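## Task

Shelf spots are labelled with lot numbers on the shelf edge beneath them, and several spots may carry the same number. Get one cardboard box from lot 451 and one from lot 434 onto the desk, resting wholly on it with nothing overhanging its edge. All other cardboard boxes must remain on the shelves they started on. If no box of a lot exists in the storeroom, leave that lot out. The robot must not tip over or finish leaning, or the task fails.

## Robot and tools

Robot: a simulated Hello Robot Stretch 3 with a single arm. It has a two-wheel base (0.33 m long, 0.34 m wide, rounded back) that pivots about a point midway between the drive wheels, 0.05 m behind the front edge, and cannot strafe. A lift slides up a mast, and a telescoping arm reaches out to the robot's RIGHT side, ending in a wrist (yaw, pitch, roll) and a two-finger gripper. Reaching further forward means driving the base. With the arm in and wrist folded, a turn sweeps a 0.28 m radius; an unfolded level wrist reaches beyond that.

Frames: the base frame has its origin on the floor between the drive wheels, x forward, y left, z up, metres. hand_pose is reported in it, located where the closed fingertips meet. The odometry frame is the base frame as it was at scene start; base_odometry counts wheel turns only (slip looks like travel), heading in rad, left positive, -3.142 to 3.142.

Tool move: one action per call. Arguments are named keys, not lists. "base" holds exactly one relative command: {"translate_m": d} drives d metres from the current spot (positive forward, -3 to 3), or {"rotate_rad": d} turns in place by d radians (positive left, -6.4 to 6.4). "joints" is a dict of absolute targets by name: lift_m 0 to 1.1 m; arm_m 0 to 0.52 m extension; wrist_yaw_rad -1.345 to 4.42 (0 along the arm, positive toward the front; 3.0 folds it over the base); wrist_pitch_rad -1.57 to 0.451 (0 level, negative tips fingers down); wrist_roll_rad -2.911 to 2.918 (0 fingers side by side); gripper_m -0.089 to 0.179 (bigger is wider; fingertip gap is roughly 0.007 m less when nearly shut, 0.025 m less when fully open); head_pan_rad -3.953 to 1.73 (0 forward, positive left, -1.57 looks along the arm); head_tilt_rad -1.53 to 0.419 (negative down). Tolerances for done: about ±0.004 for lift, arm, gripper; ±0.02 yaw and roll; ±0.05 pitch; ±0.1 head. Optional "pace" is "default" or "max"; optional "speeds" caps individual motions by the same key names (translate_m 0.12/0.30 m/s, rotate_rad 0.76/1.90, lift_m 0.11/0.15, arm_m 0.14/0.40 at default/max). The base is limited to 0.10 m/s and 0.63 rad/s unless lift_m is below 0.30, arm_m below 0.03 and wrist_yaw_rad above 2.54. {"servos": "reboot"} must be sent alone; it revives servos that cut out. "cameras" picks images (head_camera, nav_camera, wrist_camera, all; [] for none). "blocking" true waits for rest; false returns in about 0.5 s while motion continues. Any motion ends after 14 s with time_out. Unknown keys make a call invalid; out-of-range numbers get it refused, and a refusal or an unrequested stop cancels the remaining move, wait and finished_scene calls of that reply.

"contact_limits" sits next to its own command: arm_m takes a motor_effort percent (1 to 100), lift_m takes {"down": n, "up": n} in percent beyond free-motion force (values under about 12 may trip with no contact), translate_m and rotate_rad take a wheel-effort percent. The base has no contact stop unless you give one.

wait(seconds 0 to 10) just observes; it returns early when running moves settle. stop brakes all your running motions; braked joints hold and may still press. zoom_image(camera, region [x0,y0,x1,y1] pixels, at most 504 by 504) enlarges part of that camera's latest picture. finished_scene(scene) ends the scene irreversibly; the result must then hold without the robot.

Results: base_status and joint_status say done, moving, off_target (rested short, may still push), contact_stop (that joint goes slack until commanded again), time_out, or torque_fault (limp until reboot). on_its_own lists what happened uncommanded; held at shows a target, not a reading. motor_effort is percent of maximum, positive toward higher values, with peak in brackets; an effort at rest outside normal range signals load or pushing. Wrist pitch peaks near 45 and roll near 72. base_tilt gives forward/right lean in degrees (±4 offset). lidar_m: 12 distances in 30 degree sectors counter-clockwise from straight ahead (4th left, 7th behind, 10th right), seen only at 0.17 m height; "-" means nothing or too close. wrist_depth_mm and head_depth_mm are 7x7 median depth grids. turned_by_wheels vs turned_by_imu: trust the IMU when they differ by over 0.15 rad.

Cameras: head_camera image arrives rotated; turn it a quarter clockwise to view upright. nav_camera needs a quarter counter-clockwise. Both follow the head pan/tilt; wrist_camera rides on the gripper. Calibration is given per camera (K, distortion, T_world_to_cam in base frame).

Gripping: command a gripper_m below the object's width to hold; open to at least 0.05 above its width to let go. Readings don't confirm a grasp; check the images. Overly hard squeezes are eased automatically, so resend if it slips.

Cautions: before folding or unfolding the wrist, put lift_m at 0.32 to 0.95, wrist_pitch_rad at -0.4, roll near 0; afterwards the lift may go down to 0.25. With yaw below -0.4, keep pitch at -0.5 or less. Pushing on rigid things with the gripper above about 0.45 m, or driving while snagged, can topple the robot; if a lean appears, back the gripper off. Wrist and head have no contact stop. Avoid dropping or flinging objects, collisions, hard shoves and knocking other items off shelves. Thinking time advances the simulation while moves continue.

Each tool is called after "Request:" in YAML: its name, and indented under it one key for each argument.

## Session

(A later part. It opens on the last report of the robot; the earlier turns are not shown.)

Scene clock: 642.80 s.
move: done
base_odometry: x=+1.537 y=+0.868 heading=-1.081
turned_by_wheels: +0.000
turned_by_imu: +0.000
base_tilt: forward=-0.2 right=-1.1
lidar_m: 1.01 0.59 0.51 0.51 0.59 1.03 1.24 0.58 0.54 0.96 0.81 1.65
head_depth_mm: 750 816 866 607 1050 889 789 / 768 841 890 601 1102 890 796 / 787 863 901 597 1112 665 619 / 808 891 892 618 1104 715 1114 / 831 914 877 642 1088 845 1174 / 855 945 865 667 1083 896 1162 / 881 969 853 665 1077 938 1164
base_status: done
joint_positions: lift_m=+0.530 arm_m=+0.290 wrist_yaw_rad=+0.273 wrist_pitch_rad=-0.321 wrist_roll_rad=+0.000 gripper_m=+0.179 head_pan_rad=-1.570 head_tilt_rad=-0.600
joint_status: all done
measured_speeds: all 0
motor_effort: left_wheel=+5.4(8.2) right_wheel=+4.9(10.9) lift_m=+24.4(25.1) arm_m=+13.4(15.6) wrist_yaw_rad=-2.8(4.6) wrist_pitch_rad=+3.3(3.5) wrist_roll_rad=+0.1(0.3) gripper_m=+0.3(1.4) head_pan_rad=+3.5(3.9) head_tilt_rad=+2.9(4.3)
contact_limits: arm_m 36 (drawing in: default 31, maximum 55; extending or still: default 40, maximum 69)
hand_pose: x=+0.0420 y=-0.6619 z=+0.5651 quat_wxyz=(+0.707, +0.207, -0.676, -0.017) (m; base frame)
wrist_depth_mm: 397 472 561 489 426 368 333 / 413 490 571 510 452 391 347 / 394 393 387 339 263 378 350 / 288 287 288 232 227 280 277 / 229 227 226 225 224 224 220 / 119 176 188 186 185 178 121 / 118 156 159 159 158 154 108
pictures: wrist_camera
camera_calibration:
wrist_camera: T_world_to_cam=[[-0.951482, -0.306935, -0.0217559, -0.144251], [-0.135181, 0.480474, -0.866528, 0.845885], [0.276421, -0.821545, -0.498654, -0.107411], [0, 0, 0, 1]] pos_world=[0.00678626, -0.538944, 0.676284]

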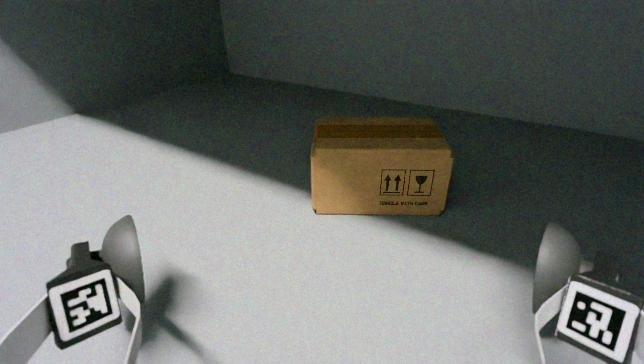

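Request:
move:
  joints: {"arm_m": 0.399}
  contact_limits: {"arm_m": 36}
  speeds: {"arm_m": 0.09}
  cameras: ["wrist_camera"]

Request:
move:
  joints: {"gripper_m": 0.06}
  cameras: []

Request:
move:
  joints: {"gripper_m": 0.04}
  cameras: ["wrist_camera"]

Scene clock: 655.50 s.
move: done
base_odometry: x=+1.537 y=+0.868 heading=-1.081
turned_by_wheels: +0.000
turned_by_imu: +0.000
base_tilt: forward=-0.2 right=-1.2
lidar_m: 1.02 0.59 0.51 0.51 0.59 1.03 1.25 0.58 0.54 0.96 0.82 1.66
head_depth_mm: 752 816 872 607 1049 891 789 / 769 839 888 601 1102 889 795 / 790 863 905 595 1114 691 576 / 809 890 893 619 1109 800 1155 / 830 920 881 643 1091 875 1163 / 854 943 865 665 1089 913 1162 / 881 966 854 667 1081 940 1158
base_status: not commanded
joint_positions: lift_m=+0.530 arm_m=+0.399 wrist_yaw_rad=+0.273 wrist_pitch_rad=-0.321 wrist_roll_rad=+0.000 gripper_m=+0.179 head_pan_rad=-1.570 head_tilt_rad=-0.600
joint_status: all done
measured_speeds: all 0
motor_effort: left_wheel=+5.3(6.0) right_wheel=+5.0(5.7) lift_m=+27.8(28.6) arm_m=+13.5(15.1) wrist_yaw_rad=-2.1(4.9) wrist_pitch_rad=+3.4(3.5) wrist_roll_rad=+0.1(0.3) gripper_m=+0.9(1.2) head_pan_rad=+3.2(3.8) head_tilt_rad=+2.9(3.5)
contact_limits: arm_m 36 (drawing in: default 31, maximum 55; extending or still: default 40, maximum 69)
hand_pose: x=+0.0420 y=-0.7709 z=+0.5651 quat_wxyz=(+0.707, +0.207, -0.676, -0.017) (m; base frame)
wrist_depth_mm: 380 449 443 374 321 280 252 / 389 469 489 399 341 300 262 / 379 392 389 384 356 317 277 / 288 286 285 283 281 279 276 / 228 227 157 144 149 223 221 / 119 146 134 129 128 179 121 / 119 156 150 145 143 153 108
pictures: wrist_camera
camera_calibration:
wrist_camera: T_world_to_cam=[[-0.951482, -0.306936, -0.0217558, -0.177707], [-0.135181, 0.480472, -0.866529, 0.898257], [0.276422, -0.821546, -0.498652, -0.196963], [0, 0, 0, 1]] pos_world=[0.00678629, -0.647945, 0.676284]

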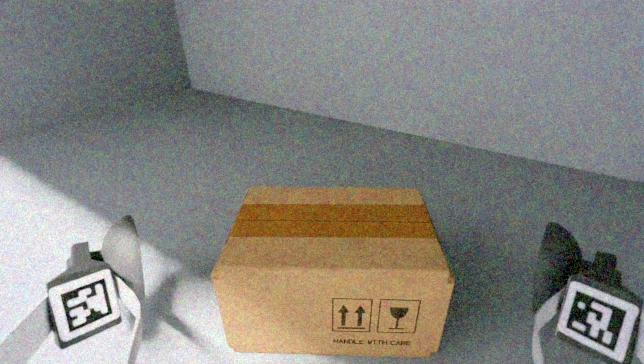

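Scene clock: 657.23 s.
move: done
base_odometry: x=+1.537 y=+0.868 heading=-1.081
turned_by_wheels: +0.000
turned_by_imu: +0.000
base_tilt: forward=-0.3 right=-1.2
lidar_m: 1.01 0.59 0.51 0.51 0.59 1.03 1.24 0.58 0.54 0.96 0.81 1.65
head_depth_mm: 750 816 869 605 1052 893 786 / 773 838 885 601 1104 889 794 / 787 862 903 595 1105 688 575 / 811 889 891 620 1097 798 1145 / 833 916 877 645 1088 872 1166 / 857 947 867 666 1082 917 1163 / 879 965 851 667 1075 938 1158
base_status: not commanded
joint_positions: lift_m=+0.530 arm_m=+0.399 wrist_yaw_rad=+0.273 wrist_pitch_rad=-0.319 wrist_roll_rad=+0.000 gripper_m=+0.061 head_pan_rad=-1.570 head_tilt_rad=-0.600
joint_status: all done
measured_speeds: all 0
motor_effort: left_wheel=+5.8(6.2) right_wheel=+4.8(5.3) lift_m=+29.3(29.7) arm_m=+11.5(13.1) wrist_yaw_rad=-3.4(4.0) wrist_pitch_rad=+3.0(3.4) wrist_roll_rad=-0.1(0.3) gripper_m=-13.1(84.6) head_pan_rad=+2.8(3.8) head_tilt_rad=+2.8(3.4)
contact_limits: arm_m 36 (drawing in: default 31, maximum 55; extending or still: default 40, maximum 69)
hand_pose: x=+0.0420 y=-0.7710 z=+0.5655 quat_wxyz=(+0.707, +0.206, -0.676, -0.017) (m; base frame)
wrist_depth_mm: 378 448 444 372 322 281 251 / 389 468 484 399 341 301 263 / 380 387 387 385 357 316 276 / 289 288 284 285 283 282 278 / 227 228 150 143 146 224 221 / 189 125 134 137 133 127 183 / 166 151 151 150 150 120 157
pictures: none
No camera images: "cameras" was empty.

Scene clock: 657.97 s.
move: done
base_odometry: x=+1.537 y=+0.868 heading=-1.081
turned_by_wheels: +0.000
turned_by_imu: +0.000
base_tilt: forward=-0.4 right=-1.2
lidar_m: 1.02 0.59 0.51 0.51 0.59 1.03 1.24 0.58 0.54 0.96 0.82 1.65
head_depth_mm: 749 816 868 607 1050 891 786 / 769 839 887 602 1102 893 797 / 787 864 902 597 1109 688 574 / 809 890 891 619 1100 799 1151 / 829 918 882 643 1095 872 1165 / 855 940 863 667 1087 918 1166 / 880 967 855 666 1080 946 1161
base_status: not commanded
joint_positions: lift_m=+0.530 arm_m=+0.399 wrist_yaw_rad=+0.273 wrist_pitch_rad=-0.318 wrist_roll_rad=+0.000 gripper_m=+0.041 head_pan_rad=-1.570 head_tilt_rad=-0.600
joint_status: all done
measured_speeds: all 0
motor_effort: left_wheel=+5.8(5.8) right_wheel=+5.0(5.5) lift_m=+29.3(30.1) arm_m=+10.8(11.9) wrist_yaw_rad=-3.3(4.3) wrist_pitch_rad=+2.8(3.1) wrist_roll_rad=+0.1(0.3) gripper_m=-19.6(86.6) head_pan_rad=+2.8(3.5) head_tilt_rad=+2.5(2.9)
contact_limits: arm_m 36 (drawing in: default 31, maximum 55; extending or still: default 40, maximum 69)
hand_pose: x=+0.0420 y=-0.7712 z=+0.5658 quat_wxyz=(+0.707, +0.206, -0.676, -0.016) (m; base frame)
wrist_depth_mm: 376 448 442 373 322 280 252 / 387 465 482 397 341 300 263 / 380 397 389 386 355 315 276 / 291 290 289 183 282 281 280 / 229 228 151 144 146 223 221 / 189 125 134 138 134 127 184 / 166 151 155 151 150 120 158
pictures: wrist_camera
camera_calibration:
wrist_camera: T_world_to_cam=[[-0.951538, -0.30677, -0.0216444, -0.177693], [-0.134401, 0.478123, -0.867949, 0.897945], [0.276609, -0.822977, -0.496182, -0.199389], [0, 0, 0, 1]] pos_world=[0.00675571, -0.647931, 0.676591]

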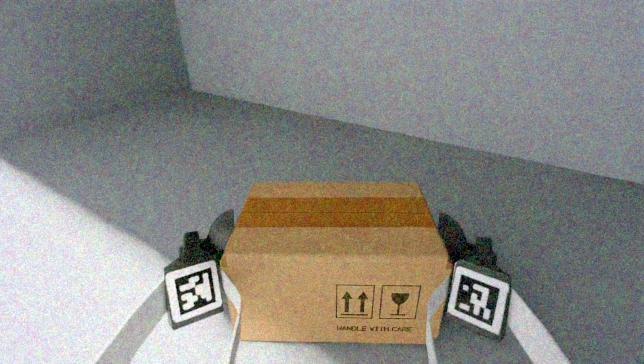

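Request:
move:
  joints: {"lift_m": 0.585}
  speeds: {"lift_m": 0.05}
  cameras: []

Request:
move:
  joints: {"gripper_m": 0.036}
  cameras: ["wrist_camera"]

Request:
move:
  joints: {"arm_m": 0.005}
  cameras: []

Request:
move:
  joints: {"wrist_yaw_rad": 1.1, "head_pan_rad": -3.14, "head_tilt_rad": -0.4}
  base: {"rotate_rad": -0.27}
  cameras: ["wrist_camera"]

Scene clock: 699.20 s.
move: done
base_odometry: x=+1.537 y=+0.868 heading=-1.081
turned_by_wheels: +0.000
turned_by_imu: +0.000
base_tilt: forward=-0.2 right=-1.3
lidar_m: 1.01 0.59 0.51 0.51 0.59 1.03 1.25 0.58 0.54 0.96 0.81 1.65
head_depth_mm: 751 819 867 605 1051 895 790 / 769 838 888 602 1106 885 768 / 790 868 906 596 1104 630 793 / 810 887 891 618 819 829 1154 / 831 919 884 644 1017 872 1165 / 850 943 868 665 1089 918 1158 / 878 967 852 666 1079 942 1155
base_status: not commanded
joint_positions: lift_m=+0.585 arm_m=+0.399 wrist_yaw_rad=+0.273 wrist_pitch_rad=-0.322 wrist_roll_rad=+0.000 gripper_m=+0.043 head_pan_rad=-1.570 head_tilt_rad=-0.600
joint_status: all done
measured_speeds: all 0
motor_effort: left_wheel=+5.4(6.0) right_wheel=+4.7(5.7) lift_m=+31.0(33.6) arm_m=+6.4(7.9) wrist_yaw_rad=-3.7(4.0) wrist_pitch_rad=+3.6(3.8) wrist_roll_rad=+0.1(0.3) gripper_m=-8.2(8.7) head_pan_rad=+2.6(3.8) head_tilt_rad=+1.4(2.7)
contact_limits: arm_m 36 (drawing in: default 31, maximum 55; extending or still: default 40, maximum 69)
hand_pose: x=+0.0419 y=-0.7707 z=+0.6197 quat_wxyz=(+0.707, +0.207, -0.676, -0.018) (m; base frame)
wrist_depth_mm: 376 449 446 372 323 282 252 / 389 472 484 402 338 299 263 / 402 476 499 436 366 312 275 / 389 400 396 391 371 334 293 / 316 314 153 145 145 308 295 / 263 243 134 139 134 126 254 / 229 209 209 153 207 122 219
pictures: none
No camera images: "cameras" was empty.

Scene clock: 699.77 s.
move: done
base_odometry: x=+1.537 y=+0.868 heading=-1.081
turned_by_wheels: +0.000
turned_by_imu: +0.000
base_tilt: forward=-0.3 right=-1.2
lidar_m: 1.02 0.59 0.51 0.51 0.59 1.03 1.24 0.58 0.54 0.95 0.81 1.66
head_depth_mm: 749 818 865 606 1053 894 788 / 768 839 887 600 1106 887 769 / 788 868 900 595 1109 628 793 / 808 888 893 618 816 829 1147 / 832 912 879 643 1017 874 1155 / 852 948 866 667 1083 917 1161 / 878 970 849 668 1078 941 1150
base_status: not commanded
joint_positions: lift_m=+0.585 arm_m=+0.399 wrist_yaw_rad=+0.273 wrist_pitch_rad=-0.322 wrist_roll_rad=+0.000 gripper_m=+0.037 head_pan_rad=-1.570 head_tilt_rad=-0.600
joint_status: all done
measured_speeds: all 0
motor_effort: left_wheel=+5.1(5.9) right_wheel=+4.4(5.1) lift_m=+31.7(31.7) arm_m=+6.0(6.7) wrist_yaw_rad=-3.1(3.9) wrist_pitch_rad=+3.6(3.7) wrist_roll_rad=+0.1(0.3) gripper_m=-21.1(57.8) head_pan_rad=+3.0(3.4) head_tilt_rad=+2.1(2.5)
contact_limits: arm_m 36 (drawing in: default 31, maximum 55; extending or still: default 40, maximum 69)
hand_pose: x=+0.0419 y=-0.7707 z=+0.6197 quat_wxyz=(+0.707, +0.207, -0.676, -0.018) (m; base frame)
wrist_depth_mm: 379 449 446 374 323 283 251 / 387 467 487 398 339 299 264 / 398 478 504 432 364 314 275 / 390 398 396 395 368 336 294 / 316 317 153 144 145 310 296 / 261 245 134 139 135 126 255 / 229 210 209 152 150 123 218
pictures: wrist_camera
camera_calibration:
wrist_camera: T_world_to_cam=[[-0.951565, -0.306672, -0.0218202, -0.176323], [-0.135448, 0.481875, -0.865708, 0.946079], [0.276003, -0.820822, -0.500073, -0.168123], [0, 0, 0, 1]] pos_world=[0.00676457, -0.647964, 0.731107]

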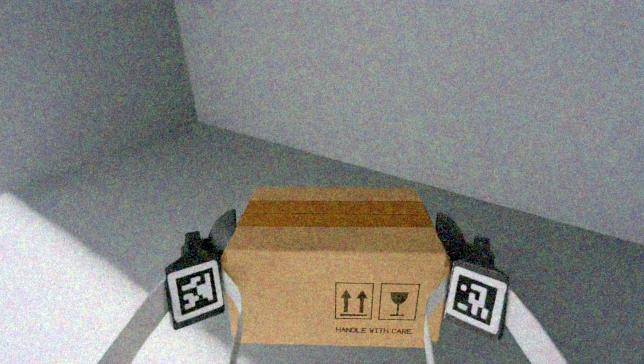

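Scene clock: 703.87 s.
move: done
base_odometry: x=+1.537 y=+0.868 heading=-1.081
turned_by_wheels: +0.000
turned_by_imu: +0.000
base_tilt: forward=-0.3 right=-1.2
lidar_m: 1.02 0.59 0.51 0.51 0.59 1.03 1.25 0.58 0.54 0.96 0.81 1.65
head_depth_mm: 750 819 867 606 1053 891 789 / 770 838 889 601 1104 889 1105 / 787 863 903 596 1118 881 1119 / 809 892 894 620 1100 881 1123 / 830 914 879 644 1091 874 630 / 855 944 867 669 1089 922 1161 / 880 968 855 666 1072 941 1158
base_status: not commanded
joint_positions: lift_m=+0.585 arm_m=+0.005 wrist_yaw_rad=+0.273 wrist_pitch_rad=-0.323 wrist_roll_rad=+0.000 gripper_m=+0.039 head_pan_rad=-1.570 head_tilt_rad=-0.600
joint_status: all done
measured_speeds: all 0
motor_effort: left_wheel=+5.1(6.0) right_wheel=+4.4(5.8) lift_m=+31.1(32.3) arm_m=-13.2(14.6) wrist_yaw_rad=-2.5(4.6) wrist_pitch_rad=+3.7(3.9) wrist_roll_rad=-0.3(0.4) gripper_m=-8.9(20.9) head_pan_rad=+3.0(3.6) head_tilt_rad=+2.1(2.5)
hand_pose: x=+0.0419 y=-0.3767 z=+0.6196 quat_wxyz=(+0.707, +0.208, -0.676, -0.018) (m; base frame)
wrist_depth_mm: - 553 692 817 690 611 542 / 890 578 711 818 724 644 571 / - 589 544 539 531 533 521 / - 662 453 393 396 392 390 / - - 153 145 145 310 310 / - 124 133 139 135 126 265 / 889 803 722 152 150 123 720
pictures: none
No camera images: "cameras" was empty.

Scene clock: 706.07 s.
move: done
base_odometry: x=+1.537 y=+0.868 heading=-1.351
turned_by_wheels: -0.270
turned_by_imu: -0.266
base_tilt: forward=-0.3 right=-1.2
lidar_m: 1.99 0.73 0.53 0.51 0.53 0.72 1.98 1.25 0.54 0.77 0.91 0.81
head_depth_mm: 1403 1389 1359 1341 1313 1299 1293 / 1899 2014 1979 1905 1887 1710 1450 / 1914 2012 2195 2344 2431 1837 1448 / 1911 2005 2134 2344 2421 1831 1434 / 1895 2002 2181 2327 2446 1805 1417 / 1903 2022 2156 2321 2430 1794 1426 / 1885 1997 2151 2299 2428 1785 1420
base_status: done
joint_positions: lift_m=+0.585 arm_m=+0.005 wrist_yaw_rad=+1.097 wrist_pitch_rad=-0.323 wrist_roll_rad=+0.000 gripper_m=+0.039 head_pan_rad=-3.148 head_tilt_rad=-0.396
joint_status: all done
measured_speeds: translate_m=+0.000 rotate_rad=+0.000 lift_m=+0.000 arm_m=+0.000 wrist_yaw_rad=+0.000 wrist_pitch_rad=+0.000 wrist_roll_rad=+0.000 head_pan_rad=+0.024 head_tilt_rad=+0.000
motor_effort: left_wheel=+7.9(12.2) right_wheel=-9.4(12.8) lift_m=+30.2(31.3) arm_m=-9.4(13.3) wrist_yaw_rad=+2.8(5.1) wrist_pitch_rad=+3.7(3.9) wrist_roll_rad=+0.0(0.4) gripper_m=-8.8(9.5) head_pan_rad=+3.9(6.2) head_tilt_rad=-0.3(8.6)
hand_pose: x=+0.1880 y=-0.2575 z=+0.6196 quat_wxyz=(+0.655, +0.461, -0.536, +0.267) (m; base frame)
wrist_depth_mm: - - - 703 655 743 652 / - - - 711 701 767 660 / - - - - 572 524 526 / - - - 767 434 406 389 / - - 153 144 145 950 322 / - 124 134 139 135 125 309 / 890 803 806 152 150 122 746
pictures: wrist_camera
camera_calibration:
wrist_camera: T_world_to_cam=[[-0.421143, -0.906731, -0.0218368, -0.134114], [-0.446035, 0.22801, -0.865485, 0.711349], [0.789741, -0.354753, -0.500459, 0.236437], [0, 0, 0, 1]] pos_world=[0.0740811, -0.199924, 0.73106]

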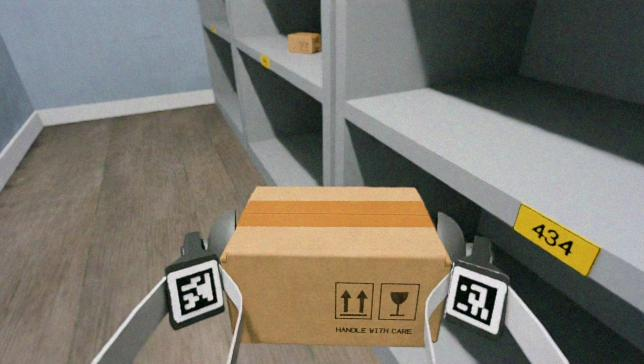

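Request:
move:
  base: {"translate_m": -1.0}
  cameras: []

Request:
move:
  base: {"translate_m": -0.79}
  cameras: ["head_camera"]

Scene clock: 759.57 s.
move: done
base_odometry: x=+1.318 y=+1.844 heading=-1.351
turned_by_wheels: +0.000
turned_by_imu: -0.001
base_tilt: forward=-0.4 right=-1.1
lidar_m: 1.99 0.72 0.53 0.51 0.53 0.72 1.20 1.25 0.53 0.55 0.99 0.86
head_depth_mm: 1027 1089 1166 1247 1321 1317 1301 / 1022 1092 1162 1257 1355 1476 1446 / 1021 1084 1164 1255 1360 1477 1442 / 1023 1084 1166 1254 1344 1471 1436 / 1017 1087 1156 1246 1341 1477 1417 / 1018 1079 1157 1249 1347 1469 1411 / 1018 1078 1151 1248 1344 1459 1418
base_status: done
joint_positions: lift_m=+0.585 arm_m=+0.005 wrist_yaw_rad=+1.097 wrist_pitch_rad=-0.323 wrist_roll_rad=+0.000 gripper_m=+0.039 head_pan_rad=-3.140 head_tilt_rad=-0.400
joint_status: not commanded
measured_speeds: all 0
motor_effort: left_wheel=-6.3(10.4) right_wheel=-5.4(14.8) lift_m=+24.3(28.2) arm_m=+13.0(13.9) wrist_yaw_rad=+2.4(4.1) wrist_pitch_rad=+3.7(3.9) wrist_roll_rad=+0.0(0.4) gripper_m=-8.8(9.6) head_pan_rad=+3.2(3.9) head_tilt_rad=-0.1(4.8)
hand_pose: x=+0.1880 y=-0.2574 z=+0.6196 quat_wxyz=(+0.655, +0.461, -0.536, +0.267) (m; base frame)
wrist_depth_mm: - - - - - 793 660 / - - - 837 727 781 664 / - - - - 565 527 388 / - - - 792 443 410 370 / - - 153 145 145 923 319 / - 124 133 139 135 125 733 / 888 796 794 152 148 119 758
pictures: none
No camera images: "cameras" was empty.

Scene clock: 768.57 s.
move: done
base_odometry: x=+1.146 y=+2.615 heading=-1.351
turned_by_wheels: +0.000
turned_by_imu: -0.001
base_tilt: forward=-0.2 right=-1.2
lidar_m: 1.98 0.72 0.52 0.51 0.52 0.43 0.42 0.43 0.59 1.61 0.86 0.79
head_depth_mm: 331 353 377 405 439 478 521 / 331 353 377 405 438 477 522 / 330 352 376 404 436 475 521 / 330 352 376 404 437 475 519 / 329 351 375 403 436 473 519 / 329 351 375 402 434 473 517 / 329 350 374 401 434 473 516
base_status: done
joint_positions: lift_m=+0.585 arm_m=+0.005 wrist_yaw_rad=+1.097 wrist_pitch_rad=-0.323 wrist_roll_rad=+0.000 gripper_m=+0.039 head_pan_rad=-3.140 head_tilt_rad=-0.400
joint_status: not commanded
measured_speeds: all 0
motor_effort: left_wheel=-0.8(10.7) right_wheel=-11.7(14.9) lift_m=+24.8(25.4) arm_m=+12.5(13.8) wrist_yaw_rad=+2.3(4.1) wrist_pitch_rad=+3.7(3.9) wrist_roll_rad=-0.2(0.4) gripper_m=-9.1(9.4) head_pan_rad=+2.7(3.7) head_tilt_rad=+2.5(3.2)
hand_pose: x=+0.1880 y=-0.2574 z=+0.6196 quat_wxyz=(+0.655, +0.461, -0.536, +0.267) (m; base frame)
wrist_depth_mm: - - - - - - - / - - - 943 - - - / - - - - - - - / - - - - - - - / - - 153 145 145 - - / - 124 134 140 135 127 991 / 890 795 805 152 150 123 839
pictures: head_camera (sideways)
camera_calibration:
head_camera: T_world_to_cam=[[0.340595, 0.0468445, -0.939042, 1.23546], [-0.0331441, -0.997539, -0.0617842, 0.0802613], [-0.939626, 0.0521671, -0.338204, 0.40148], [0, 0, 0, 1]] pos_world=[-0.0408909, 0.00124509, 1.30089]

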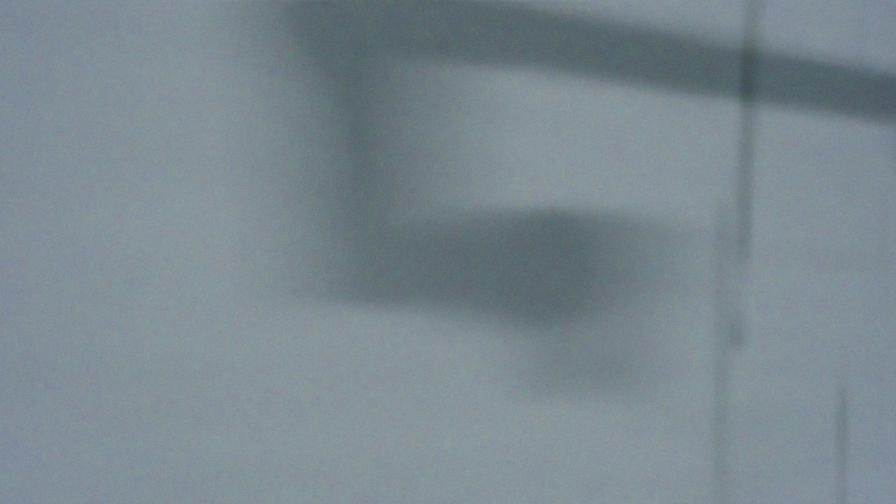

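Request:
move:
  base: {"rotate_rad": 1.571}
  cameras: []

Request:
move:
  base: {"translate_m": -0.95}
  cameras: []

Request:
move:
  base: {"translate_m": -0.89}
  cameras: []

Request:
move:
  base: {"rotate_rad": -1.571}
  joints: {"lift_m": 0.88, "head_pan_rad": -1.57, "head_tilt_rad": -0.5}
  cameras: ["nav_camera"]

Scene clock: 786.23 s.
move: done
base_odometry: x=+1.146 y=+2.615 heading=+0.220
turned_by_wheels: +1.571
turned_by_imu: +1.546
base_tilt: forward=-0.3 right=-1.2
lidar_m: 0.50 0.52 0.43 0.42 0.43 0.58 1.54 0.88 0.80 2.10 0.73 0.52
head_depth_mm: 1137 1111 1089 1074 1061 1049 1042 / 1652 1603 1562 1531 1515 1484 1357 / 2808 2903 2806 2689 2292 1816 1431 / 2841 3027 3291 3433 2480 1810 1428 / 2860 2995 3248 3424 2450 1797 1418 / 2885 3012 3241 3359 2454 1794 1415 / 2843 2983 3262 3383 2408 1776 1419
base_status: done
joint_positions: lift_m=+0.585 arm_m=+0.005 wrist_yaw_rad=+1.097 wrist_pitch_rad=-0.323 wrist_roll_rad=+0.000 gripper_m=+0.039 head_pan_rad=-3.140 head_tilt_rad=-0.400
joint_status: not commanded
measured_speeds: all 0
motor_effort: left_wheel=-8.8(12.7) right_wheel=+9.3(13.0) lift_m=+25.6(26.3) arm_m=+4.6(13.4) wrist_yaw_rad=+2.2(3.6) wrist_pitch_rad=+3.7(3.9) wrist_roll_rad=+0.0(0.3) gripper_m=-8.9(9.2) head_pan_rad=+2.4(3.2) head_tilt_rad=+5.5(5.5)
hand_pose: x=+0.1880 y=-0.2574 z=+0.6196 quat_wxyz=(+0.655, +0.461, -0.536, +0.267) (m; base frame)
wrist_depth_mm: 333 362 399 444 503 587 689 / 350 383 431 482 553 640 771 / 369 409 449 523 600 717 867 / 394 433 481 531 651 784 - / 421 460 152 145 145 932 - / 446 125 133 139 135 126 968 / 468 522 613 152 150 123 843
pictures: none
No camera images: "cameras" was empty.

Scene clock: 796.87 s.
move: done
base_odometry: x=+0.219 y=+2.407 heading=+0.220
turned_by_wheels: +0.000
turned_by_imu: -0.001
base_tilt: forward=-0.2 right=-1.3
lidar_m: 1.45 0.58 0.42 0.40 0.41 0.56 1.48 2.12 2.93 0.62 0.64 1.51
head_depth_mm: 1080 1067 1048 1032 1021 1010 991 / 1581 1537 1512 1488 1437 1429 1352 / 2021 2118 2263 2420 2250 1812 1437 / 2003 2126 2283 2448 2484 1811 1436 / 2012 2138 2251 2416 2469 1806 1420 / 1982 2132 2265 2449 2399 1783 1415 / 1978 2111 2260 2427 2437 1775 1415
base_status: done
joint_positions: lift_m=+0.585 arm_m=+0.005 wrist_yaw_rad=+1.097 wrist_pitch_rad=-0.323 wrist_roll_rad=+0.000 gripper_m=+0.039 head_pan_rad=-3.140 head_tilt_rad=-0.400
joint_status: not commanded
measured_speeds: all 0
motor_effort: left_wheel=-8.4(13.3) right_wheel=-2.6(11.8) lift_m=+26.1(27.0) arm_m=-12.8(13.6) wrist_yaw_rad=+2.1(3.5) wrist_pitch_rad=+3.7(3.9) wrist_roll_rad=+0.0(0.4) gripper_m=-8.6(9.5) head_pan_rad=+2.2(3.0) head_tilt_rad=+4.9(5.7)
hand_pose: x=+0.1880 y=-0.2574 z=+0.6196 quat_wxyz=(+0.655, +0.461, -0.536, +0.267) (m; base frame)
wrist_depth_mm: - - - - - 452 363 / - - - - - 464 374 / - - - - - 470 384 / - - - - - 478 398 / - - 152 145 145 485 412 / - 124 133 139 135 125 424 / 876 813 797 152 149 119 436
pictures: none
No camera images: "cameras" was empty.

Scene clock: 806.87 s.
move: done
base_odometry: x=-0.650 y=+2.213 heading=+0.220
turned_by_wheels: +0.000
turned_by_imu: -0.001
base_tilt: forward=-0.3 right=-1.0
lidar_m: 1.59 0.56 0.40 0.38 0.40 0.54 1.42 1.47 1.42 3.63 1.25 1.08
head_depth_mm: 1033 1028 1010 991 981 970 960 / 1228 1293 1358 1413 1387 1365 1327 / 1228 1302 1391 1496 1627 1726 1445 / 1222 1293 1386 1493 1613 1718 1436 / 1220 1283 1387 1491 1605 1704 1425 / 1203 1289 1375 1480 1615 1710 1415 / 1203 1289 1370 1467 1598 1697 1414
base_status: done
joint_positions: lift_m=+0.585 arm_m=+0.005 wrist_yaw_rad=+1.097 wrist_pitch_rad=-0.323 wrist_roll_rad=+0.000 gripper_m=+0.039 head_pan_rad=-3.140 head_tilt_rad=-0.400
joint_status: not commanded
measured_speeds: all 0
motor_effort: left_wheel=-4.1(14.1) right_wheel=-7.6(11.6) lift_m=+27.3(28.3) arm_m=-12.1(13.2) wrist_yaw_rad=+2.5(3.7) wrist_pitch_rad=+3.7(3.9) wrist_roll_rad=-0.1(0.3) gripper_m=-9.0(9.6) head_pan_rad=+1.6(2.4) head_tilt_rad=+2.2(5.0)
hand_pose: x=+0.1880 y=-0.2574 z=+0.6196 quat_wxyz=(+0.655, +0.461, -0.536, +0.267) (m; base frame)
wrist_depth_mm: - - - - 930 - - / - - - - - - - / - - - - - - - / - - - - - - - / - - 153 144 146 - - / - 124 133 139 135 127 995 / 881 817 820 153 150 122 841
pictures: none
No camera images: "cameras" was empty.

Scene clock: 810.47 s.
move: done
base_odometry: x=-0.650 y=+2.213 heading=-1.351
turned_by_wheels: -1.571
turned_by_imu: -1.546
base_tilt: forward=-0.3 right=-1.1
lidar_m: 3.40 1.24 1.08 1.52 0.55 0.40 0.39 0.40 0.55 1.43 1.46 1.42
head_depth_mm: 1121 1088 1066 1047 1027 1015 994 / 1196 1291 1389 1501 1480 1445 1370 / 1205 1292 1406 1558 1730 1650 1410 / 1194 1278 1409 1551 1712 1631 1325 / 1192 1294 1409 1549 1718 1629 1325 / 1194 1287 1401 1538 1707 1617 1392 / 1189 1277 1404 1540 1719 1607 1340
base_status: done
joint_positions: lift_m=+0.880 arm_m=+0.005 wrist_yaw_rad=+1.097 wrist_pitch_rad=-0.323 wrist_roll_rad=+0.000 gripper_m=+0.039 head_pan_rad=-1.569 head_tilt_rad=-0.500
joint_status: all done
measured_speeds: all 0
motor_effort: left_wheel=+8.0(12.2) right_wheel=-10.8(13.1) lift_m=+27.8(36.6) arm_m=-12.1(13.7) wrist_yaw_rad=+1.2(3.4) wrist_pitch_rad=+3.8(4.0) wrist_roll_rad=-0.1(0.3) gripper_m=-8.7(9.4) head_pan_rad=-3.1(5.3) head_tilt_rad=-4.3(7.0)
hand_pose: x=+0.1880 y=-0.2574 z=+0.9145 quat_wxyz=(+0.655, +0.461, -0.536, +0.267) (m; base frame)
wrist_depth_mm: - - - - - - - / - - - - - - - / - - - - - - - / - - - - - - - / - - 153 144 145 - - / - 125 134 140 135 127 - / - - - 153 150 123 -
pictures: nav_camera (sideways)
camera_calibration:
nav_camera: T_world_to_cam=[[0.0178709, -0.456071, 0.889764, -1.1149], [-0.999771, -0.0185989, 0.010547, 0.042545], [0.0117384, -0.889749, -0.456299, 0.547014], [0, 0, 0, 1]] pos_world=[0.0560384, -0.0209756, 1.24115]

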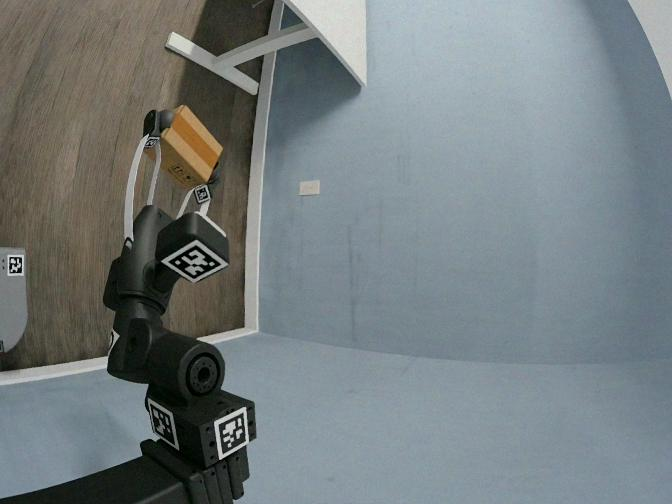

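Request:
move:
  base: {"translate_m": 0.75}
  cameras: []

Request:
move:
  base: {"translate_m": 0.6}
  cameras: ["nav_camera", "head_camera"]

Scene clock: 827.40 s.
move: done
base_odometry: x=-0.486 y=+1.481 heading=-1.351
turned_by_wheels: +0.000
turned_by_imu: +0.000
base_tilt: forward=-0.3 right=-1.3
lidar_m: 3.16 1.24 0.91 0.87 1.61 1.18 1.13 1.17 1.48 1.42 1.01 1.33
head_depth_mm: 1189 1292 1402 1548 1722 1648 1423 / 1185 1293 1406 1565 1720 1654 1408 / 1187 1289 1406 1532 1719 1650 1402 / 1191 1286 1402 1558 1733 1636 1326 / 1183 1285 1399 1522 1720 1629 1317 / 1187 1285 1401 1327 969 1470 1374 / 1177 1284 1400 1314 922 1507 1341
base_status: done
joint_positions: lift_m=+0.880 arm_m=+0.005 wrist_yaw_rad=+1.097 wrist_pitch_rad=-0.323 wrist_roll_rad=+0.000 gripper_m=+0.039 head_pan_rad=-1.570 head_tilt_rad=-0.500
joint_status: not commanded
measured_speeds: all 0
motor_effort: left_wheel=+4.7(11.7) right_wheel=+4.7(10.1) lift_m=+26.8(27.3) arm_m=-3.8(10.3) wrist_yaw_rad=+2.3(3.3) wrist_pitch_rad=+3.7(4.0) wrist_roll_rad=+0.0(0.3) gripper_m=-8.7(9.4) head_pan_rad=-2.5(3.6) head_tilt_rad=-3.9(5.0)
hand_pose: x=+0.1880 y=-0.2574 z=+0.9145 quat_wxyz=(+0.655, +0.461, -0.536, +0.267) (m; base frame)
wrist_depth_mm: - - - - - - - / - - - - - - - / - - - - - - - / - - - - - - - / - - 153 145 145 - - / - 124 133 140 135 126 - / - - - 152 150 122 -
pictures: none
No camera images: "cameras" was empty.

Scene clock: 834.50 s.
move: done
base_odometry: x=-0.355 y=+0.896 heading=-1.351
turned_by_wheels: +0.000
turned_by_imu: +0.000
base_tilt: forward=-0.4 right=-1.1
lidar_m: 2.56 1.24 0.91 0.87 0.90 1.80 1.73 1.80 1.00 0.92 0.91 1.38
head_depth_mm: 1192 1304 1406 1533 967 1548 1431 / 1193 1283 1405 1389 962 1510 1411 / 1189 1296 1413 1370 946 1491 1369 / 1189 1293 1395 1359 945 1522 1337 / 1185 1282 1400 1351 937 1522 1325 / 1182 1285 1407 1325 926 1464 1380 / 1179 1277 1397 1305 923 1499 1312
base_status: done
joint_positions: lift_m=+0.880 arm_m=+0.005 wrist_yaw_rad=+1.097 wrist_pitch_rad=-0.323 wrist_roll_rad=+0.000 gripper_m=+0.039 head_pan_rad=-1.570 head_tilt_rad=-0.500
joint_status: not commanded
measured_speeds: all 0
motor_effort: left_wheel=+3.7(12.2) right_wheel=+6.8(10.2) lift_m=+29.5(30.2) arm_m=+1.2(4.0) wrist_yaw_rad=+1.4(3.3) wrist_pitch_rad=+3.8(3.9) wrist_roll_rad=-0.2(0.4) gripper_m=-9.1(9.7) head_pan_rad=-3.0(3.8) head_tilt_rad=-3.8(4.8)
hand_pose: x=+0.1880 y=-0.2574 z=+0.9145 quat_wxyz=(+0.655, +0.461, -0.536, +0.267) (m; base frame)
wrist_depth_mm: - - - - - - - / - - - - - - - / - - - - - - - / - - - - - - - / - - 153 145 145 - - / - 124 133 139 135 126 - / - - - 152 149 122 -
pictures: head_camera (sideways), nav_camera (sideways)
camera_calibration:
head_camera: T_world_to_cam=[[-0.0466198, 0.43235, -0.9005, 1.18753], [0.997505, -0.0276938, -0.0649383, 0.0780725], [-0.0530144, -0.90128, -0.42998, 0.515505], [0, 0, 0, 1]] pos_world=[0.00481379, -0.0466513, 1.29609]
nav_camera: T_world_to_cam=[[0.0173972, -0.45609, 0.889764, -1.11489], [-0.99979, -0.0175605, 0.010547, 0.0425451], [0.0108143, -0.889761, -0.456299, 0.54702], [0, 0, 0, 1]] pos_world=[0.0560166, -0.0210274, 1.24115]

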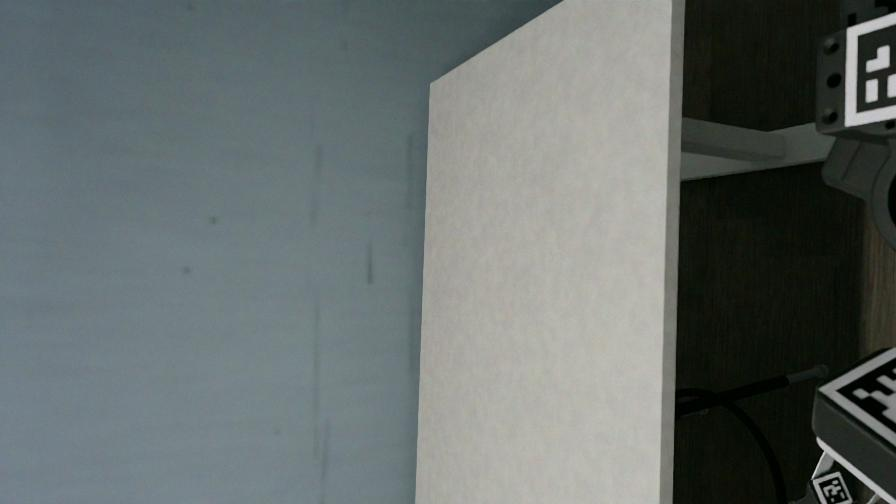

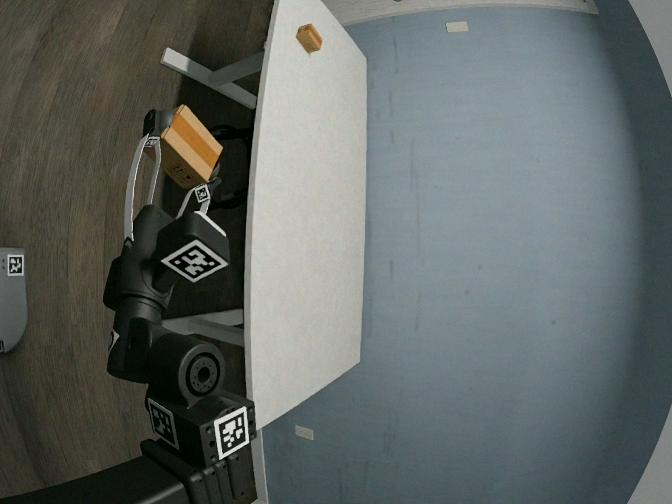

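Request:
move:
  joints: {"wrist_yaw_rad": 0.0}
  cameras: []

Request:
move:
  joints: {"arm_m": 0.43}
  cameras: []

Request:
move:
  joints: {"lift_m": 0.745}
  cameras: ["head_camera"]

Request:
move:
  joints: {"lift_m": 0.716}
  speeds: {"lift_m": 0.03}
  contact_limits: {"lift_m": {"down": 14}}
  cameras: ["head_camera", "wrist_camera"]

Scene clock: 855.00 s.
move: done
base_odometry: x=-0.355 y=+0.896 heading=-1.351
turned_by_wheels: +0.000
turned_by_imu: +0.000
base_tilt: forward=-0.3 right=-1.3
lidar_m: 2.56 1.24 0.91 0.87 0.90 1.79 1.73 1.80 1.01 0.92 0.91 1.38
head_depth_mm: 1187 1292 1416 1529 967 1570 1420 / 1194 1292 1407 1379 956 1508 1411 / 1187 1286 1401 1366 953 473 1224 / 1178 1290 1401 1349 941 458 - / 1188 1291 1407 1342 935 797 1316 / 1174 1287 1399 1322 931 1469 1308 / 1185 1281 1388 1316 921 1505 1279
base_status: not commanded
joint_positions: lift_m=+0.880 arm_m=+0.005 wrist_yaw_rad=+0.003 wrist_pitch_rad=-0.323 wrist_roll_rad=+0.000 gripper_m=+0.039 head_pan_rad=-1.570 head_tilt_rad=-0.500
joint_status: all done
measured_speeds: all 0
motor_effort: left_wheel=+3.5(3.8) right_wheel=+6.7(7.2) lift_m=+31.5(31.5) arm_m=+4.6(4.6) wrist_yaw_rad=-2.9(7.3) wrist_pitch_rad=+3.8(3.9) wrist_roll_rad=+0.0(0.4) gripper_m=-8.9(9.3) head_pan_rad=-3.1(3.6) head_tilt_rad=-3.9(3.9)
hand_pose: x=-0.0208 y=-0.3853 z=+0.9145 quat_wxyz=(+0.698, +0.115, -0.697, -0.113) (m; base frame)
wrist_depth_mm: - - - - - - - / - - - - - - - / - - - - - - - / - - - 181 - - - / - - 153 145 145 - - / - 124 134 139 135 126 - / - 858 - 152 150 123 -
pictures: none
No camera images: "cameras" was empty.

Scene clock: 859.33 s.
move: done
base_odometry: x=-0.355 y=+0.896 heading=-1.351
turned_by_wheels: +0.000
turned_by_imu: +0.000
base_tilt: forward=-0.3 right=-1.2
lidar_m: 2.56 1.24 0.90 0.87 0.91 1.79 1.73 1.79 1.01 0.92 0.91 1.38
head_depth_mm: 1190 1291 1409 1513 350 - - / 1188 1285 1409 517 352 1315 1312 / 1185 1281 1408 552 953 1491 1332 / 1183 1287 1400 585 936 1520 1328 / 1182 1285 1401 1338 934 1508 1312 / 1187 1277 1395 1325 926 1471 1312 / 1186 1286 1399 1309 921 1504 1275
base_status: not commanded
joint_positions: lift_m=+0.880 arm_m=+0.430 wrist_yaw_rad=+0.003 wrist_pitch_rad=-0.323 wrist_roll_rad=+0.000 gripper_m=+0.039 head_pan_rad=-1.570 head_tilt_rad=-0.500
joint_status: all done
measured_speeds: all 0
motor_effort: left_wheel=+3.4(4.0) right_wheel=+6.9(7.7) lift_m=+30.0(32.2) arm_m=+13.3(15.6) wrist_yaw_rad=-2.9(4.6) wrist_pitch_rad=+3.7(3.9) wrist_roll_rad=+0.2(0.3) gripper_m=-9.0(9.4) head_pan_rad=-3.0(3.7) head_tilt_rad=-2.7(4.0)
hand_pose: x=-0.0208 y=-0.8103 z=+0.9145 quat_wxyz=(+0.698, +0.115, -0.697, -0.113) (m; base frame)
wrist_depth_mm: - - - - - - - / - - - - - - - / - - - - - - - / - - - 180 - - - / - - 153 145 145 - - / - 123 134 139 135 122 - / - 104 150 150 146 119 -
pictures: none
No camera images: "cameras" was empty.

Scene clock: 861.40 s.
move: done
base_odometry: x=-0.355 y=+0.896 heading=-1.351
turned_by_wheels: +0.000
turned_by_imu: +0.000
base_tilt: forward=-0.3 right=-1.1
lidar_m: 2.57 1.25 0.90 0.87 0.90 1.79 1.73 1.80 1.01 0.92 0.91 1.37
head_depth_mm: 1196 1291 1412 1531 969 1562 1306 / 1187 1287 1401 1380 961 428 357 / 1187 1286 1403 1356 610 1493 1327 / 1197 1282 1400 1356 639 1528 1324 / 1182 1281 1397 1338 937 1517 1321 / 1190 1283 1395 1329 928 1464 1296 / 1184 1280 1392 1311 924 1512 1280
base_status: not commanded
joint_positions: lift_m=+0.745 arm_m=+0.430 wrist_yaw_rad=+0.003 wrist_pitch_rad=-0.324 wrist_roll_rad=+0.000 gripper_m=+0.039 head_pan_rad=-1.570 head_tilt_rad=-0.500
joint_status: all done
measured_speeds: all 0
motor_effort: left_wheel=+3.1(3.8) right_wheel=+6.3(7.4) lift_m=+23.9(27.3) arm_m=+11.0(13.9) wrist_yaw_rad=-2.3(4.5) wrist_pitch_rad=+3.8(4.0) wrist_roll_rad=+0.0(0.3) gripper_m=-8.7(9.2) head_pan_rad=-3.0(3.3) head_tilt_rad=-3.1(4.2)
hand_pose: x=-0.0208 y=-0.8103 z=+0.7794 quat_wxyz=(+0.698, +0.115, -0.697, -0.113) (m; base frame)
wrist_depth_mm: - - - - - - - / - - - - - - - / - - - - - - - / - - - 181 - - - / 264 272 153 145 145 266 264 / 226 218 134 140 135 127 220 / 199 181 180 152 179 123 188
pictures: head_camera (sideways)
camera_calibration:
head_camera: T_world_to_cam=[[-0.0466199, 0.43235, -0.9005, 1.18753], [0.997505, -0.0276936, -0.0649383, 0.0780725], [-0.0530142, -0.90128, -0.42998, 0.515505], [0, 0, 0, 1]] pos_world=[0.0048138, -0.0466513, 1.29609]

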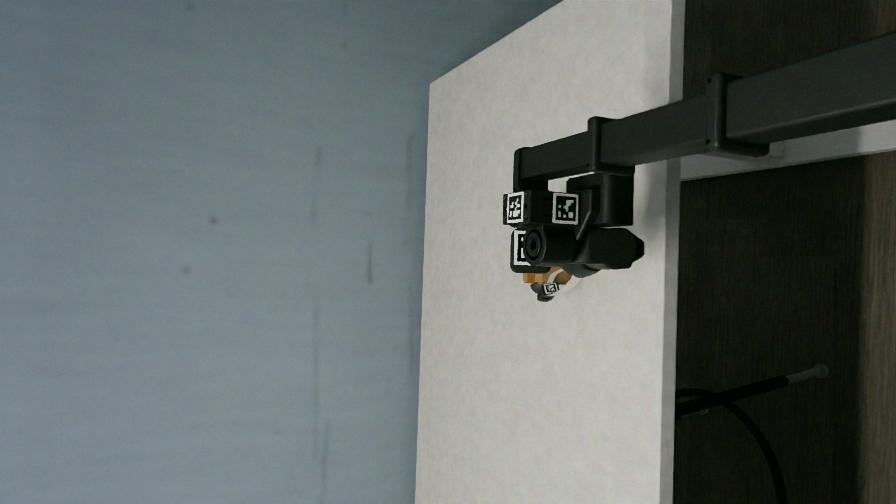

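Scene clock: 862.80 s.
move: done
base_odometry: x=-0.355 y=+0.896 heading=-1.351
turned_by_wheels: +0.000
turned_by_imu: +0.000
base_tilt: forward=-0.4 right=-1.1
lidar_m: 2.56 1.24 0.91 0.87 0.90 1.80 1.73 1.79 1.01 0.92 0.91 1.37
head_depth_mm: 1192 1290 1398 1543 968 1552 1338 / 1189 1290 1402 1391 953 496 384 / 1196 1289 1404 1373 630 1490 1300 / 1188 1279 1396 1352 651 1534 1321 / 1181 1284 1403 1349 935 1520 1313 / 1185 1278 1396 1320 930 1465 1312 / 1184 1273 1397 1298 925 1519 1279
base_status: not commanded
joint_positions: lift_m=+0.716 arm_m=+0.430 wrist_yaw_rad=+0.003 wrist_pitch_rad=-0.313 wrist_roll_rad=+0.000 gripper_m=+0.039 head_pan_rad=-1.570 head_tilt_rad=-0.500
joint_status: all done
measured_speeds: all 0
motor_effort: left_wheel=+3.4(3.9) right_wheel=+6.7(7.7) lift_m=+22.7(26.1) arm_m=+9.5(11.3) wrist_yaw_rad=-2.8(4.7) wrist_pitch_rad=+2.0(4.0) wrist_roll_rad=-0.1(0.3) gripper_m=-8.7(9.3) head_pan_rad=-2.6(3.5) head_tilt_rad=-3.0(3.5)
contact_limits: lift_m down 14 (down: maximum 72; up: maximum 65)
hand_pose: x=-0.0208 y=-0.8113 z=+0.7528 quat_wxyz=(+0.699, +0.112, -0.698, -0.110) (m; base frame)
wrist_depth_mm: - - - - - - - / - - - - - - - / - - - - - - - / 279 264 263 175 175 271 268 / 232 231 151 144 147 227 225 / 191 184 134 140 135 126 186 / 167 152 155 152 151 122 159
pictures: head_camera (sideways), wrist_camera
camera_calibration:
head_camera: T_world_to_cam=[[-0.0466199, 0.43235, -0.9005, 1.18753], [0.997505, -0.0276937, -0.0649383, 0.0780725], [-0.0530143, -0.90128, -0.42998, 0.515505], [0, 0, 0, 1]] pos_world=[0.0048138, -0.0466513, 1.29609]
wrist_camera: T_world_to_cam=[[-0.998873, -0.0423257, -0.0214699, -0.0322954], [-0.00217674, 0.492764, -0.87016, 1.08734], [0.0474098, -0.869133, -0.492301, -0.167367], [0, 0, 0, 1]] pos_world=[-0.0219573, -0.682634, 0.863074]

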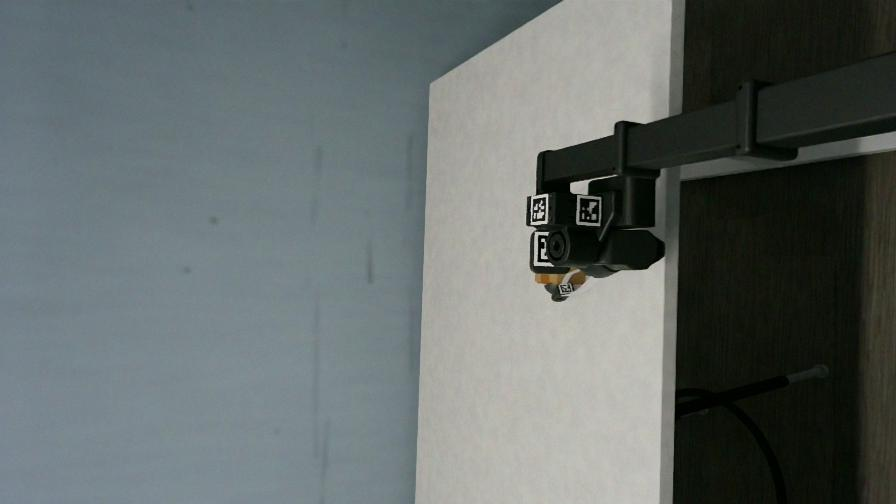

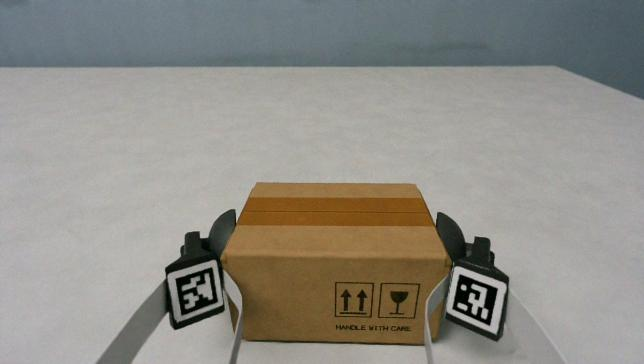

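Request:
move:
  joints: {"gripper_m": 0.17}
  cameras: []

Request:
move:
  joints: {"arm_m": 0.25}
  cameras: ["wrist_camera", "head_camera"]

Scene clock: 871.07 s.
move: done
base_odometry: x=-0.355 y=+0.896 heading=-1.351
turned_by_wheels: +0.000
turned_by_imu: +0.000
base_tilt: forward=-0.4 right=-1.0
lidar_m: 2.57 1.25 0.90 0.87 0.90 1.79 1.73 1.79 1.01 0.92 0.91 1.37
head_depth_mm: 1186 1290 1403 1531 970 1557 1354 / 1196 1289 1422 1380 959 496 384 / 1190 1291 1404 1374 629 1492 1299 / 1185 1282 1401 1355 651 1522 1327 / 1187 1284 1396 1334 901 1521 1309 / 1183 1281 1401 1319 927 1473 1309 / 1187 1267 1399 1308 924 1505 1276
base_status: not commanded
joint_positions: lift_m=+0.716 arm_m=+0.430 wrist_yaw_rad=+0.003 wrist_pitch_rad=-0.317 wrist_roll_rad=+0.000 gripper_m=+0.170 head_pan_rad=-1.570 head_tilt_rad=-0.500
joint_status: all done
measured_speeds: all 0
motor_effort: left_wheel=+3.3(3.9) right_wheel=+6.4(7.7) lift_m=+30.5(31.5) arm_m=+4.3(6.6) wrist_yaw_rad=-3.2(4.7) wrist_pitch_rad=+2.8(3.0) wrist_roll_rad=-0.2(0.3) gripper_m=-0.1(83.0) head_pan_rad=-3.1(3.7) head_tilt_rad=-2.7(3.5)
contact_limits: lift_m down 14 (down: maximum 72; up: maximum 65)
hand_pose: x=-0.0208 y=-0.8109 z=+0.7519 quat_wxyz=(+0.699, +0.113, -0.698, -0.111) (m; base frame)
wrist_depth_mm: - - - - - - - / - - - - - - - / - - - - - - - / 275 262 261 173 257 266 264 / 238 219 209 144 150 223 221 / 117 142 142 138 138 179 119 / 117 155 155 151 151 154 109
pictures: none
No camera images: "cameras" was empty.

Scene clock: 873.63 s.
move: done
base_odometry: x=-0.355 y=+0.896 heading=-1.351
turned_by_wheels: +0.000
turned_by_imu: +0.000
base_tilt: forward=-0.3 right=-1.2
lidar_m: 2.56 1.24 0.91 0.87 0.90 1.79 1.73 1.79 1.01 0.92 0.91 1.37
head_depth_mm: 1190 1291 1407 1539 964 1547 1349 / 1187 1286 1411 1385 959 789 387 / 1191 1292 1409 1362 952 473 1229 / 1193 1279 1397 1354 905 488 1225 / 1189 1290 1400 1331 940 1534 1319 / 1176 1281 1389 1322 928 1469 1317 / 1180 1285 1397 1305 921 1506 1275
base_status: not commanded
joint_positions: lift_m=+0.716 arm_m=+0.250 wrist_yaw_rad=+0.003 wrist_pitch_rad=-0.317 wrist_roll_rad=+0.000 gripper_m=+0.170 head_pan_rad=-1.570 head_tilt_rad=-0.500
joint_status: all done
measured_speeds: all 0
motor_effort: left_wheel=+3.2(3.8) right_wheel=+6.7(7.6) lift_m=+23.2(31.4) arm_m=-12.5(14.3) wrist_yaw_rad=-3.0(4.4) wrist_pitch_rad=+2.8(2.9) wrist_roll_rad=+0.0(0.3) gripper_m=+0.9(1.2) head_pan_rad=-2.9(3.3) head_tilt_rad=-2.4(3.5)
contact_limits: lift_m down 14 (down: maximum 72; up: maximum 65)
hand_pose: x=-0.0208 y=-0.6309 z=+0.7519 quat_wxyz=(+0.699, +0.113, -0.698, -0.111) (m; base frame)
wrist_depth_mm: - - - - - - - / - - - - - - - / - - - 299 298 - - / 276 263 262 271 273 268 265 / 240 220 228 227 225 224 223 / 117 142 189 188 187 180 119 / 117 951 950 983 903 929 109
pictures: head_camera (sideways), wrist_camera
camera_calibration:
head_camera: T_world_to_cam=[[-0.0466199, 0.43235, -0.9005, 1.18753], [0.997505, -0.0276937, -0.0649383, 0.0780725], [-0.0530143, -0.90128, -0.42998, 0.515505], [0, 0, 0, 1]] pos_world=[0.0048138, -0.0466513, 1.29609]
wrist_camera: T_world_to_cam=[[-0.998877, -0.0421538, -0.0216261, -0.0244754], [-0.00214471, 0.496227, -0.86819, 0.998327], [0.047329, -0.867169, -0.495761, -0.00718918], [0, 0, 0, 1]] pos_world=[-0.0219665, -0.502663, 0.862644]

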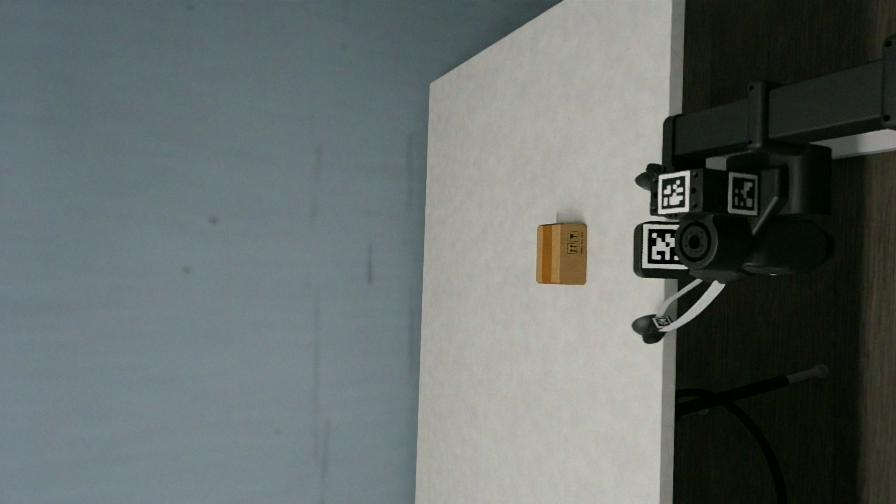

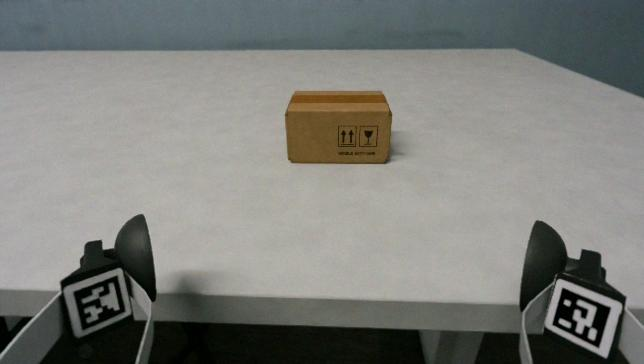

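Request:
finished_scene:
  scene: 2

The scene is finished: the task was done.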